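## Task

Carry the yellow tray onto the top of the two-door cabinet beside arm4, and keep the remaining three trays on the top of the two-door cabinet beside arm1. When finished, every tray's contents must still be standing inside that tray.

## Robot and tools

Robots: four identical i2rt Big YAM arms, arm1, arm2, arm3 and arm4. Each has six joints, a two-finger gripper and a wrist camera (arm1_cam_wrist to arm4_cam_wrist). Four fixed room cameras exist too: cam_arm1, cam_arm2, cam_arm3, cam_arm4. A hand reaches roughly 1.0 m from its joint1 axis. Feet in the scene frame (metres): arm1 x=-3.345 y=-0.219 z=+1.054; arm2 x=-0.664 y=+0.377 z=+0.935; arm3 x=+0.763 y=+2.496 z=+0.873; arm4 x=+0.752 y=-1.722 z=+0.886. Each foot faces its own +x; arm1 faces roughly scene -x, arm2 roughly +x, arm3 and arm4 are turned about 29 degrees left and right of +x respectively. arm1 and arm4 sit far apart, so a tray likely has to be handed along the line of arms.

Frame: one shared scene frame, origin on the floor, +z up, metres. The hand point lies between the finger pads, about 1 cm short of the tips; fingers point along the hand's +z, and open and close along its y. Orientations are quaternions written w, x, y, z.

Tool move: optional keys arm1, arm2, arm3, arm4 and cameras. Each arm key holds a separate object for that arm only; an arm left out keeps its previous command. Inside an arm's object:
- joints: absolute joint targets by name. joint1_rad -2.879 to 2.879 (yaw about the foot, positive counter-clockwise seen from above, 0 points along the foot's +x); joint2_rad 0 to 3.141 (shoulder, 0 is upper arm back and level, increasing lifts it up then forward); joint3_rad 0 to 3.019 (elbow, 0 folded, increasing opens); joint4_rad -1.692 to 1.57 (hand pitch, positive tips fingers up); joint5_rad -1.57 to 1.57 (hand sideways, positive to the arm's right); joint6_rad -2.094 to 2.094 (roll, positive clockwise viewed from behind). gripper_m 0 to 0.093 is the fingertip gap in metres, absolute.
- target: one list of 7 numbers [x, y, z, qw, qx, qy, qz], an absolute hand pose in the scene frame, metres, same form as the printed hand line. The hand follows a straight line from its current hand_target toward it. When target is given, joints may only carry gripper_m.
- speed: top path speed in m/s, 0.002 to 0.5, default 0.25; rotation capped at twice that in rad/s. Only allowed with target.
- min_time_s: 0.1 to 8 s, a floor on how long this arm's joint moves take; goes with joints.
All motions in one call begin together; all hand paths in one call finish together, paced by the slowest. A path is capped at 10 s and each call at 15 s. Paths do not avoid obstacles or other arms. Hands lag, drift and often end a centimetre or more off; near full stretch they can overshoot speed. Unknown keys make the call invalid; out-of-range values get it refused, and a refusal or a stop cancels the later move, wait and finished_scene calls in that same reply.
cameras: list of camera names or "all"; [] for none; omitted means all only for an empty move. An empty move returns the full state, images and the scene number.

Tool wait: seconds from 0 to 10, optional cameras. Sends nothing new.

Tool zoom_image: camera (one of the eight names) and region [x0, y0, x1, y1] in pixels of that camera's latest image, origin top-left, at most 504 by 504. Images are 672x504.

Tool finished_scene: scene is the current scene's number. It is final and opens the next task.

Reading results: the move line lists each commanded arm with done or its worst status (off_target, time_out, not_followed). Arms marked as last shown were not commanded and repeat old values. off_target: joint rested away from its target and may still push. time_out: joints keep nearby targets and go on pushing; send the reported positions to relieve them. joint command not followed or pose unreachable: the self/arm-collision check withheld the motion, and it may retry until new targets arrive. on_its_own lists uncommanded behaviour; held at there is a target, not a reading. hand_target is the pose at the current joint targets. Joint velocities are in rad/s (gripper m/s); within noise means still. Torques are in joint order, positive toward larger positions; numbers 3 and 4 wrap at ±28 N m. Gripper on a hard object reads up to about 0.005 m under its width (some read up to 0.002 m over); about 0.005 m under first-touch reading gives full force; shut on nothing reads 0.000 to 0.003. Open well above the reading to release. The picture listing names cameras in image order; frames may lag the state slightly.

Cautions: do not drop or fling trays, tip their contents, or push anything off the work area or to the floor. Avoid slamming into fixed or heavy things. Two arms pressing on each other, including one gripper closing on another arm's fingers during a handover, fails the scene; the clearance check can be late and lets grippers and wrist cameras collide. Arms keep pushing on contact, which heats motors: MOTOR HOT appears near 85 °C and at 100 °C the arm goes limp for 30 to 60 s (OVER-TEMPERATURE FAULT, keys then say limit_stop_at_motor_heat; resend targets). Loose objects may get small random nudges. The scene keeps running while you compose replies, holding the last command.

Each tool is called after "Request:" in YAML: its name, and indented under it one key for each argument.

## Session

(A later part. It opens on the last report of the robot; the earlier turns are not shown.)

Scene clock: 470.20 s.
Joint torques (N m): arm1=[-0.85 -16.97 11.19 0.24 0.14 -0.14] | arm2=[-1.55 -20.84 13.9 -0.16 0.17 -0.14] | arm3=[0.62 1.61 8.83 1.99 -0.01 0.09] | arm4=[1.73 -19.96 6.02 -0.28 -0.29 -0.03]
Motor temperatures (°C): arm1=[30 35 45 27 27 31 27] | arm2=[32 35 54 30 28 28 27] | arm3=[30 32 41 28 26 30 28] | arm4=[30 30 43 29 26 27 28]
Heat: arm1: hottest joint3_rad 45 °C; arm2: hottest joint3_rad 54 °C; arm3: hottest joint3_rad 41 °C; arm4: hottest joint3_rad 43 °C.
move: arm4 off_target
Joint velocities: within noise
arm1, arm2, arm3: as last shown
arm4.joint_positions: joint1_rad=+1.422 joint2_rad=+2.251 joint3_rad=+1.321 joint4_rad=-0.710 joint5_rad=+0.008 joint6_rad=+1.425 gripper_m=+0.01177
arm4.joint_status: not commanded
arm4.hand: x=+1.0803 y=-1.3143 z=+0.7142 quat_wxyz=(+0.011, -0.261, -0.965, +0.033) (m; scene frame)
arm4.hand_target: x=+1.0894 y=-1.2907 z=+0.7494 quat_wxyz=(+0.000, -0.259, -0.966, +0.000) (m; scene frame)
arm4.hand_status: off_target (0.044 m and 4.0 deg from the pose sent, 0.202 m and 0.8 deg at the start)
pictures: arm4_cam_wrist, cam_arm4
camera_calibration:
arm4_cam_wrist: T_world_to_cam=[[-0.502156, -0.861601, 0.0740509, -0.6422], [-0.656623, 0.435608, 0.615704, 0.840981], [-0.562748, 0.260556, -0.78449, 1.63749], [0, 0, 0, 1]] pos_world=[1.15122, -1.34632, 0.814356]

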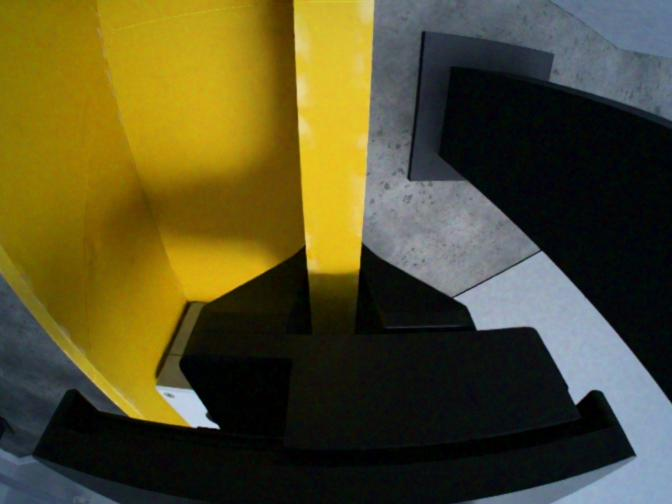

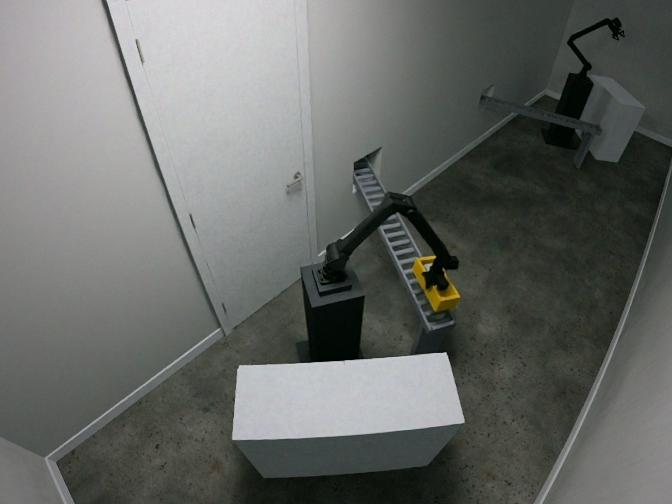

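Request:
move:
  arm4: {"target":[1.10,-1.29,0.99,0,0.259,0.966,0],"speed":0.25}

Request:
move:
  arm4: {"target":[1.23,-1.70,1.0,0,0.643,0.766,0],"speed":0.25}

Request:
move:
  arm4: {"target":[1.16,-2.055,0.95,0,0.906,0.423,0],"speed":0.25}
  cameras: ["arm4_cam_wrist","cam_arm4"]

Request:
zoom_image:
  camera: "cam_arm4"
  region: [200, 240, 500, 490]

Scene clock: 485.73 s.
Joint torques (N m): arm1=[-0.85 -16.97 11.19 0.24 0.14 -0.14] | arm2=[-1.55 -20.72 13.89 -0.14 0.16 -0.15] | arm3=[0.38 1.61 8.83 2.03 0 0.1] | arm4=[1.14 -18.9 12.7 -0.5 -0.23 -0.16]
Motor temperatures (°C): arm1=[30 35 45 27 27 31 27] | arm2=[32 35 55 30 28 28 27] | arm3=[30 32 41 28 26 30 28] | arm4=[30 31 42 29 26 27 29]
Heat: arm1: hottest joint3_rad 45 °C; arm2: hottest joint3_rad 55 °C; arm3: hottest joint3_rad 41 °C; arm4: hottest joint3_rad 42 °C.
move: arm4 off_target
Joint velocities: within noise
arm1, arm2, arm3: as last shown
arm4.joint_positions: joint1_rad=+1.422 joint2_rad=+1.897 joint3_rad=+1.446 joint4_rad=-1.231 joint5_rad=+0.009 joint6_rad=+1.425 gripper_m=+0.01177
arm4.joint_status: not commanded
arm4.hand: x=+1.0806 y=-1.3145 z=+0.9403 quat_wxyz=(+0.018, -0.261, -0.964, +0.053) (m; scene frame)
arm4.hand_target: x=+1.0979 y=-1.2927 z=+0.9904 quat_wxyz=(+0.000, -0.259, -0.966, +0.000) (m; scene frame)
arm4.hand_status: off_target (0.059 m and 6.4 deg from the pose sent, 0.278 m and 4.0 deg at the start; pose on its path clipped on 26 of 61 steps)
pictures: none

Scene clock: 488.27 s.
Joint torques (N m): arm1=[-0.79 -16.97 11.19 0.24 0.14 -0.14] | arm2=[-1.44 -20.72 13.91 -0.16 0.16 -0.15] | arm3=[0.5 1.44 8.83 2.02 -0.01 0.09] | arm4=[1.26 -13.27 13.04 -0.34 -0.44 -0.26]
Motor temperatures (°C): arm1=[30 35 45 27 27 31 27] | arm2=[32 35 55 30 28 28 27] | arm3=[30 32 41 28 26 30 28] | arm4=[30 31 42 29 26 27 29]
Heat: arm1: hottest joint3_rad 45 °C; arm2: hottest joint3_rad 55 °C; arm3: hottest joint3_rad 41 °C; arm4: hottest joint3_rad 42 °C.
move: arm4 off_target
Joint velocities: within noise
arm1.joint_positions: joint1_rad=-1.565 joint2_rad=+1.915 joint3_rad=+1.411 joint4_rad=-1.041 joint5_rad=+0.001 joint6_rad=+1.655 gripper_m=+0.02997
arm1.joint_status: not commanded
arm1.hand: x=-3.3881 y=+0.3341 z=+1.0831 quat_wxyz=(+0.000, +0.003, +1.000, +0.010) (m; scene frame)
arm1.hand_target: x=-3.3848 y=+0.3512 z=+1.1003 quat_wxyz=(+0.000, +0.000, +1.000, +0.030) (m; scene frame)
arm1.hand_status: not commanded
arm2.joint_positions: joint1_rad=+1.017 joint2_rad=+2.058 joint3_rad=+1.555 joint4_rad=-1.033 joint5_rad=+0.011 joint6_rad=+1.431 gripper_m=+0.02991
arm2.joint_status: not commanded
arm2.hand: x=-1.0318 y=-0.1003 z=+0.9309 quat_wxyz=(+0.011, +0.967, -0.254, -0.006) (m; scene frame)
arm2.hand_target: x=-1.0494 y=-0.1092 z=+0.9503 quat_wxyz=(+0.030, +0.966, -0.255, -0.016) (m; scene frame)
arm2.hand_status: not commanded
arm3.joint_positions: joint1_rad=-0.181 joint2_rad=+0.624 joint3_rad=+1.365 joint4_rad=-1.296 joint5_rad=+0.077 joint6_rad=-0.729 gripper_m=+0.09396
arm3.joint_status: not commanded
arm3.hand: x=+1.0043 y=+2.5663 z=+1.4050 quat_wxyz=(-0.466, +0.426, -0.765, +0.132) (m; scene frame)
arm3.hand_target: x=+1.0021 y=+2.5656 z=+1.4154 quat_wxyz=(-0.475, +0.422, -0.760, +0.134) (m; scene frame)
arm3.hand_status: not commanded
arm4.joint_positions: joint1_rad=+0.571 joint2_rad=+1.676 joint3_rad=+1.206 joint4_rad=-1.188 joint5_rad=+0.014 joint6_rad=+1.460 gripper_m=+0.01176
arm4.joint_status: not commanded
arm4.hand: x=+1.1995 y=-1.7052 z=+0.9655 quat_wxyz=(+0.028, -0.649, -0.759, +0.035) (m; scene frame)
arm4.hand_target: x=+1.2275 y=-1.7001 z=+1.0006 quat_wxyz=(-0.001, -0.643, -0.766, +0.000) (m; scene frame)
arm4.hand_status: off_target (0.046 m and 5.2 deg from the pose sent, 0.418 m and 50.1 deg at the start)
pictures: none

Scene clock: 490.80 s.
Joint torques (N m): arm1=[-0.79 -16.91 11.21 0.24 0.14 -0.14] | arm2=[-1.61 -20.72 13.9 -0.16 0.16 -0.15] | arm3=[0.56 1.55 8.85 2.1 -0.02 0.08] | arm4=[1.38 -14.62 12.67 0.21 -0.45 0.01]
Motor temperatures (°C): arm1=[30 35 45 27 27 31 27] | arm2=[32 35 55 30 28 28 27] | arm3=[30 31 41 28 26 30 28] | arm4=[30 31 43 29 26 27 29]
Heat: arm1: hottest joint3_rad 45 °C; arm2: hottest joint3_rad 55 °C; arm3: hottest joint3_rad 41 °C; arm4: hottest joint3_rad 43 °C.
move: arm4 off_target
Joint velocities: within noise
arm1, arm2, arm3: as last shown
arm4.joint_positions: joint1_rad=-0.159 joint2_rad=+1.835 joint3_rad=+1.296 joint4_rad=-1.124 joint5_rad=+0.011 joint6_rad=+1.575 gripper_m=+0.01176
arm4.joint_status: not commanded
arm4.hand: x=+1.1304 y=-2.0350 z=+0.9207 quat_wxyz=(+0.040, -0.903, -0.426, +0.025) (m; scene frame)
arm4.hand_target: x=+1.1580 y=-2.0535 z=+0.9513 quat_wxyz=(+0.000, -0.906, -0.423, +0.000) (m; scene frame)
arm4.hand_status: off_target (0.046 m and 5.4 deg from the pose sent, 0.352 m and 49.1 deg at the start)
pictures: arm4_cam_wrist, cam_arm4
camera_calibration:
arm4_cam_wrist: T_world_to_cam=[[-0.768521, 0.632445, 0.0969006, 2.06713], [0.551005, 0.57722, 0.60267, -0.00423389], [0.325223, 0.516557, -0.792085, 1.5396], [0, 0, 0, 1]] pos_world=[1.09025, -2.10019, 1.02174]

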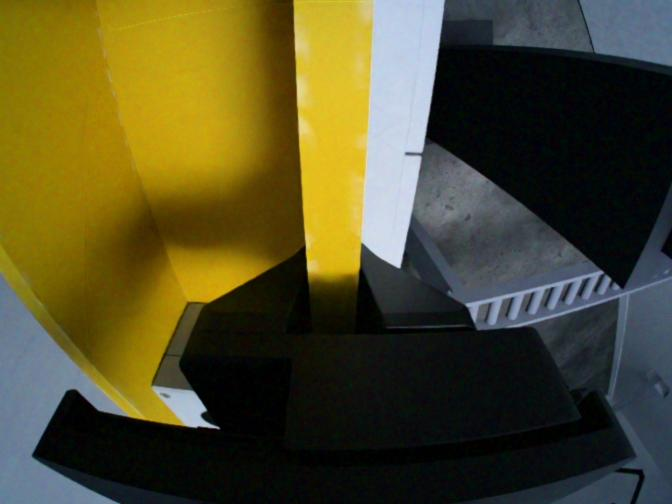

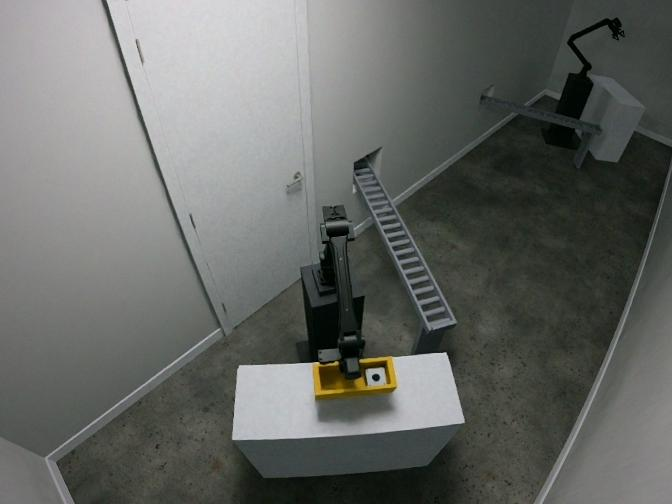

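Scaled by 1.680 from the camera's 672x504 image, which has a finer 960x720 frame.

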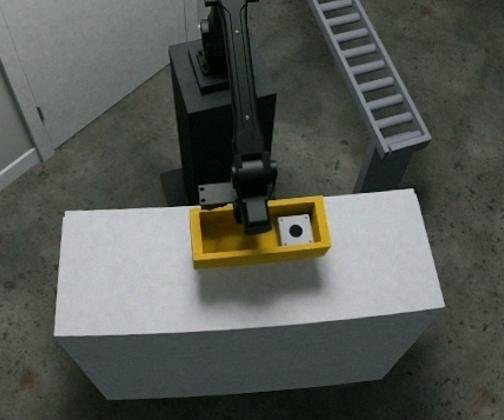

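Request:
move:
  arm4: {"target":[1.178,-2.07,0.86,-0.03,-0.905,-0.424,-0.018],"speed":0.15}
  cameras: ["cam_arm4"]

Request:
zoom_image:
  camera: "cam_arm4"
  region: [280, 320, 440, 450]

Scene clock: 495.93 s.
Joint torques (N m): arm1=[-0.85 -16.91 11.19 0.24 0.14 -0.14] | arm2=[-1.49 -20.66 13.9 -0.16 0.16 -0.15] | arm3=[0.5 1.55 8.8 2.02 -0.01 0.1] | arm4=[0.67 -16.79 8.31 1.05 -0.45 -0.06]
Motor temperatures (°C): arm1=[30 35 45 27 27 31 27] | arm2=[32 35 55 30 28 28 27] | arm3=[30 31 41 28 26 30 28] | arm4=[30 31 43 29 26 27 29]
Heat: arm1: hottest joint3_rad 45 °C; arm2: hottest joint3_rad 55 °C; arm3: hottest joint3_rad 41 °C; arm4: hottest joint3_rad 43 °C.
move: arm4 off_target
Joint velocities: within noise
arm1, arm2, arm3: as last shown
arm4.joint_positions: joint1_rad=-0.159 joint2_rad=+1.988 joint3_rad=+1.282 joint4_rad=-0.865 joint5_rad=+0.005 joint6_rad=+1.575 gripper_m=+0.01176
arm4.joint_status: not commanded
arm4.hand: x=+1.1594 y=-2.0574 z=+0.8388 quat_wxyz=(-0.001, -0.904, -0.427, +0.003) (m; scene frame)
arm4.hand_target: x=+1.1774 y=-2.0696 z=+0.8606 quat_wxyz=(-0.030, -0.905, -0.424, -0.018) (m; scene frame)
arm4.hand_status: off_target (0.031 m and 4.1 deg from the pose sent, 0.085 m and 9.4 deg at the start)
pictures: cam_arm4

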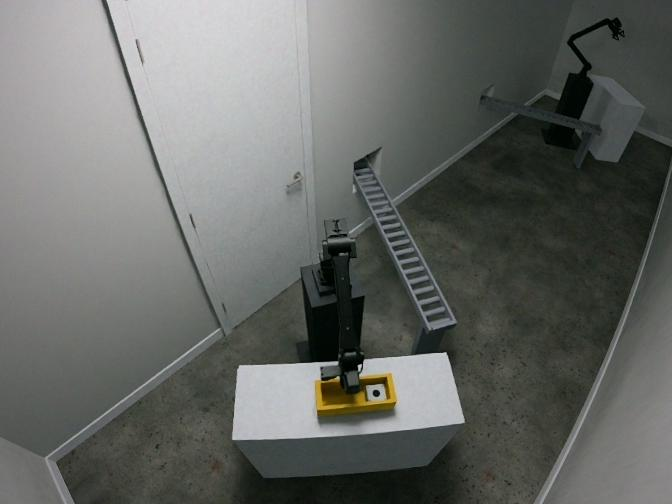

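Scaled by 3.150 from the camera's 672x504 image, which has a finer 960x720 frame.

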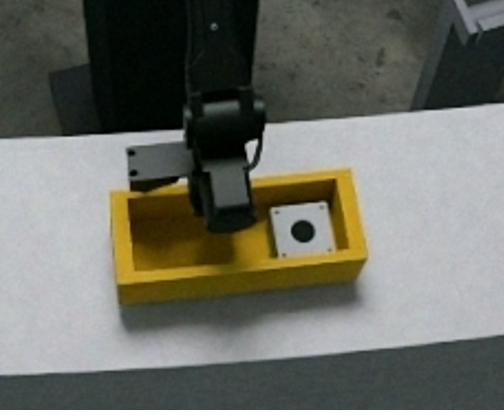

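Request:
move:
  arm4: {"target":[1.175,-2.068,0.81,-0.03,-0.905,-0.424,-0.018],"speed":0.07}
  cameras: ["cam_arm4"]

Request:
zoom_image:
  camera: "cam_arm4"
  region: [280, 320, 440, 450]

Scene clock: 500.70 s.
Joint torques (N m): arm1=[-0.85 -16.91 11.18 0.24 0.14 -0.14] | arm2=[-1.44 -20.72 13.91 -0.16 0.16 -0.15] | arm3=[0.44 1.55 8.83 2.09 -0.01 0.09] | arm4=[0.79 -13.45 6.54 1.35 0.24 -0.07]
Motor temperatures (°C): arm1=[30 35 45 27 27 31 27] | arm2=[32 35 56 30 28 28 27] | arm3=[30 31 41 28 26 30 28] | arm4=[30 31 43 29 26 27 29]
Heat: arm1: hottest joint3_rad 45 °C; arm2: hottest joint3_rad 56 °C; arm3: hottest joint3_rad 41 °C; arm4: hottest joint3_rad 43 °C.
move: arm4 done
Joint velocities: within noise
arm1, arm2, arm3: as last shown
arm4.joint_positions: joint1_rad=-0.159 joint2_rad=+2.027 joint3_rad=+1.267 joint4_rad=-0.761 joint5_rad=-0.010 joint6_rad=+1.575 gripper_m=+0.01176
arm4.joint_status: not commanded
arm4.hand: x=+1.1694 y=-2.0621 z=+0.8152 quat_wxyz=(-0.020, -0.904, -0.426, -0.015) (m; scene frame)
arm4.hand_target: x=+1.1748 y=-2.0678 z=+0.8102 quat_wxyz=(-0.030, -0.905, -0.424, -0.018) (m; scene frame)
arm4.hand_status: done (0.010 m and 1.2 deg from the pose sent, 0.034 m and 4.1 deg at the start)
pictures: cam_arm4

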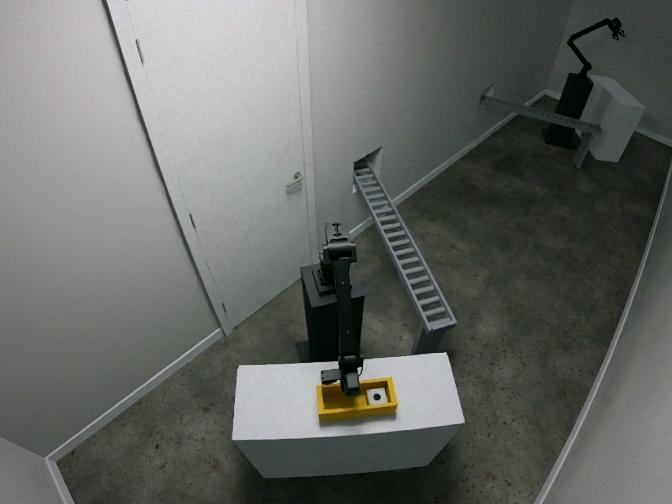

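Scaled by 3.150 from the camera's 672x504 image, which has a finer 960x720 frame.

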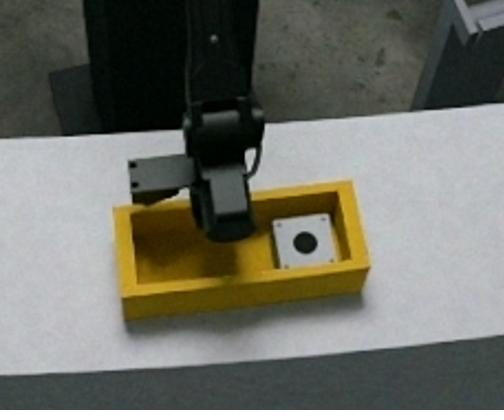

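Request:
move:
  arm4: {"target":[1.173,-2.066,0.795,-0.012,-0.905,-0.424,-0.006],"speed":0.06}
  cameras: ["cam_arm4"]

Request:
zoom_image:
  camera: "cam_arm4"
  region: [280, 320, 440, 450]

Scene clock: 506.17 s.
Joint torques (N m): arm1=[-0.85 -16.97 11.19 0.25 0.14 -0.14] | arm2=[-1.55 -20.72 13.91 -0.16 0.16 -0.14] | arm3=[0.44 1.55 8.83 2.03 0 0.08] | arm4=[0.91 -10.23 8.32 0.53 0.46 -0.06]
Motor temperatures (°C): arm1=[30 35 45 27 27 31 27] | arm2=[32 35 56 30 28 28 27] | arm3=[30 31 41 28 26 30 28] | arm4=[30 31 43 29 26 27 29]
Heat: arm1: hottest joint3_rad 45 °C; arm2: hottest joint3_rad 56 °C; arm3: hottest joint3_rad 41 °C; arm4: hottest joint3_rad 43 °C.
move: arm4 off_target
Joint velocities: within noise
arm1, arm2, arm3: as last shown
arm4.joint_positions: joint1_rad=-0.159 joint2_rad=+2.029 joint3_rad=+1.267 joint4_rad=-0.761 joint5_rad=-0.010 joint6_rad=+1.575 gripper_m=+0.01176
arm4.joint_status: not commanded
arm4.hand: x=+1.1689 y=-2.0617 z=+0.8140 quat_wxyz=(-0.019, -0.904, -0.427, -0.014) (m; scene frame)
arm4.hand_target: x=+1.1723 y=-2.0654 z=+0.7955 quat_wxyz=(-0.012, -0.905, -0.424, -0.006) (m; scene frame)
arm4.hand_status: off_target (0.020 m and 1.3 deg from the pose sent, 0.021 m and 1.4 deg at the start)
pictures: cam_arm4

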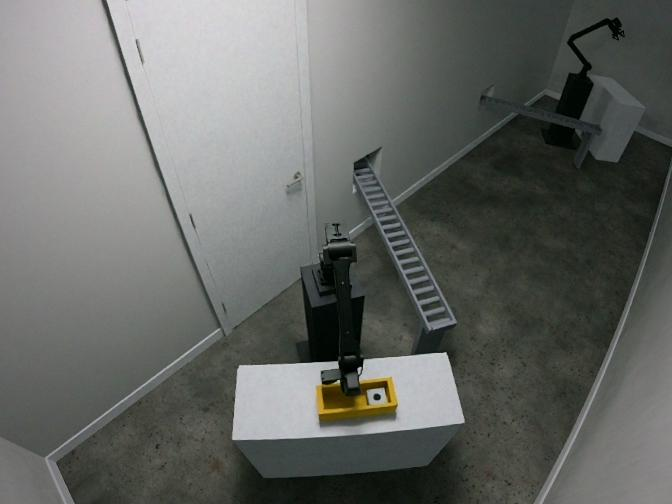

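Scaled by 3.150 from the camera's 672x504 image, which has a finer 960x720 frame.

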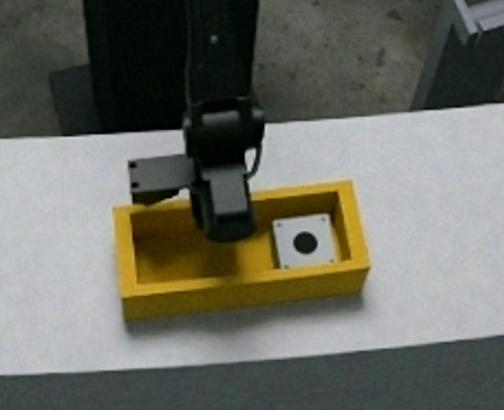

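On the surface. Release and retreat.

Request:
move:
  arm4: {"joints":{"gripper_m":0.04}}

Request:
move:
  arm4: {"target":[1.168,-2.062,1.0,-0.012,-0.905,-0.424,-0.006],"speed":0.2}
  cameras: ["cam_arm4","cam_arm1"]

Request:
zoom_image:
  camera: "cam_arm4"
  region: [280, 320, 440, 450]

Scene clock: 512.13 s.
Joint torques (N m): arm1=[-0.85 -16.97 11.21 0.24 0.14 -0.14] | arm2=[-1.49 -20.66 13.9 -0.17 0.16 -0.15] | arm3=[0.5 1.61 8.83 2.09 0 0.11] | arm4=[1.2 -13.51 7.56 0.46 0.18 -0.06]
Motor temperatures (°C): arm1=[30 35 45 27 27 31 27] | arm2=[32 35 56 30 28 28 27] | arm3=[30 31 41 28 26 30 28] | arm4=[30 31 43 29 26 27 30]
Heat: arm1: hottest joint3_rad 45 °C; arm2: hottest joint3_rad 56 °C; arm3: hottest joint3_rad 41 °C; arm4: hottest joint3_rad 43 °C.
move: arm4 done
Joint velocities: within noise
arm1, arm2, arm3: as last shown
arm4.joint_positions: joint1_rad=-0.158 joint2_rad=+2.067 joint3_rad=+1.271 joint4_rad=-0.762 joint5_rad=-0.002 joint6_rad=+1.575 gripper_m=+0.03991
arm4.joint_status: all done
arm4.hand: x=+1.1635 y=-2.0587 z=+0.7956 quat_wxyz=(-0.005, -0.904, -0.427, -0.003) (m; scene frame)
arm4.hand_target: x=+1.1724 y=-2.0654 z=+0.7955 quat_wxyz=(-0.012, -0.905, -0.424, -0.006) (m; scene frame)
arm4.hand_status: not commanded
pictures: none

Scene clock: 514.00 s.
Joint torques (N m): arm1=[-0.85 -16.91 11.19 0.24 0.14 -0.14] | arm2=[-1.55 -20.72 13.9 -0.14 0.16 -0.14] | arm3=[0.5 1.55 8.85 2 0 0.09] | arm4=[0.79 -15.15 11.26 -0.14 0.13 0.02]
Motor temperatures (°C): arm1=[30 35 45 27 27 31 27] | arm2=[32 35 56 30 28 28 27] | arm3=[30 31 41 28 26 30 28] | arm4=[30 31 43 29 26 27 29]
Heat: arm1: hottest joint3_rad 45 °C; arm2: hottest joint3_rad 56 °C; arm3: hottest joint3_rad 41 °C; arm4: hottest joint3_rad 43 °C.
move: arm4 off_target
Joint velocities: within noise
arm1, arm2, arm3: as last shown
arm4.joint_positions: joint1_rad=-0.158 joint2_rad=+1.802 joint3_rad=+1.410 joint4_rad=-1.203 joint5_rad=-0.002 joint6_rad=+1.575 gripper_m=+0.03997
arm4.joint_status: not commanded
arm4.hand: x=+1.1556 y=-2.0521 z=+0.9750 quat_wxyz=(+0.012, -0.904, -0.427, +0.005) (m; scene frame)
arm4.hand_target: x=+1.1672 y=-2.0613 z=+1.0001 quat_wxyz=(-0.012, -0.905, -0.424, -0.006) (m; scene frame)
arm4.hand_status: off_target (0.030 m and 3.0 deg from the pose sent, 0.205 m and 1.0 deg at the start)
pictures: cam_arm1, cam_arm4

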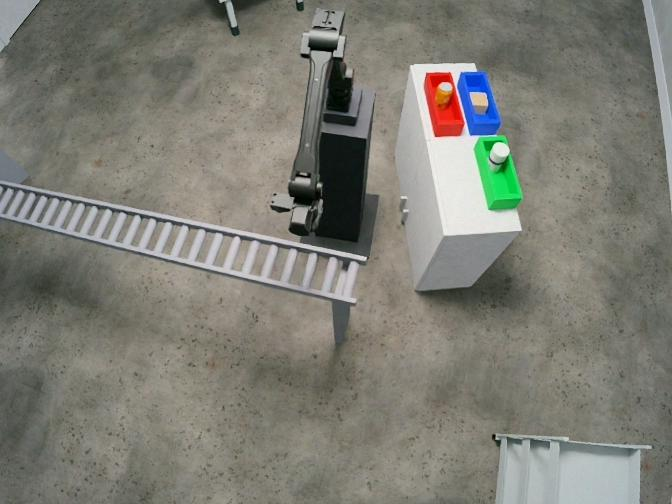

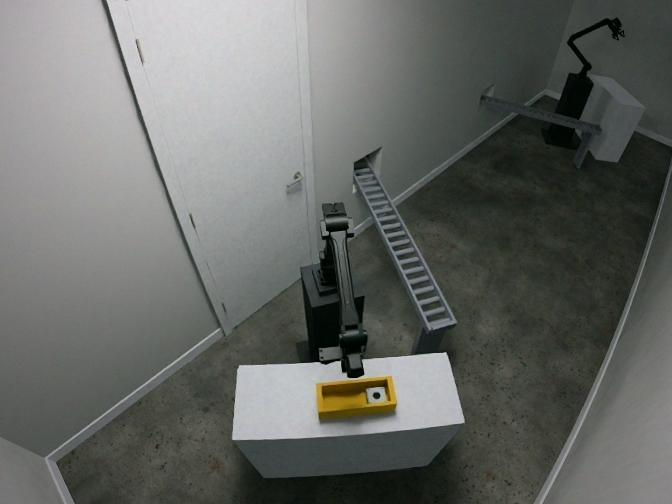

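Scaled by 3.150 from the camera's 672x504 image, which has a finer 960x720 frame.

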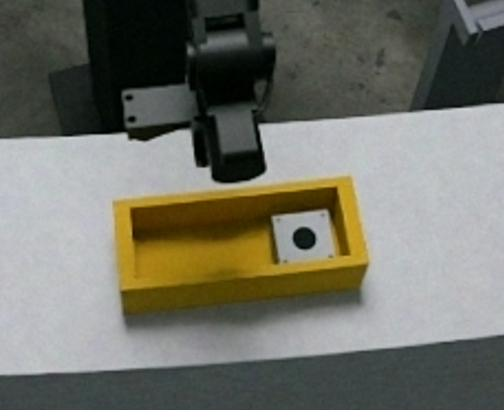

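Request:
finished_scene:
  scene: 1

The scene is finished: the task was done.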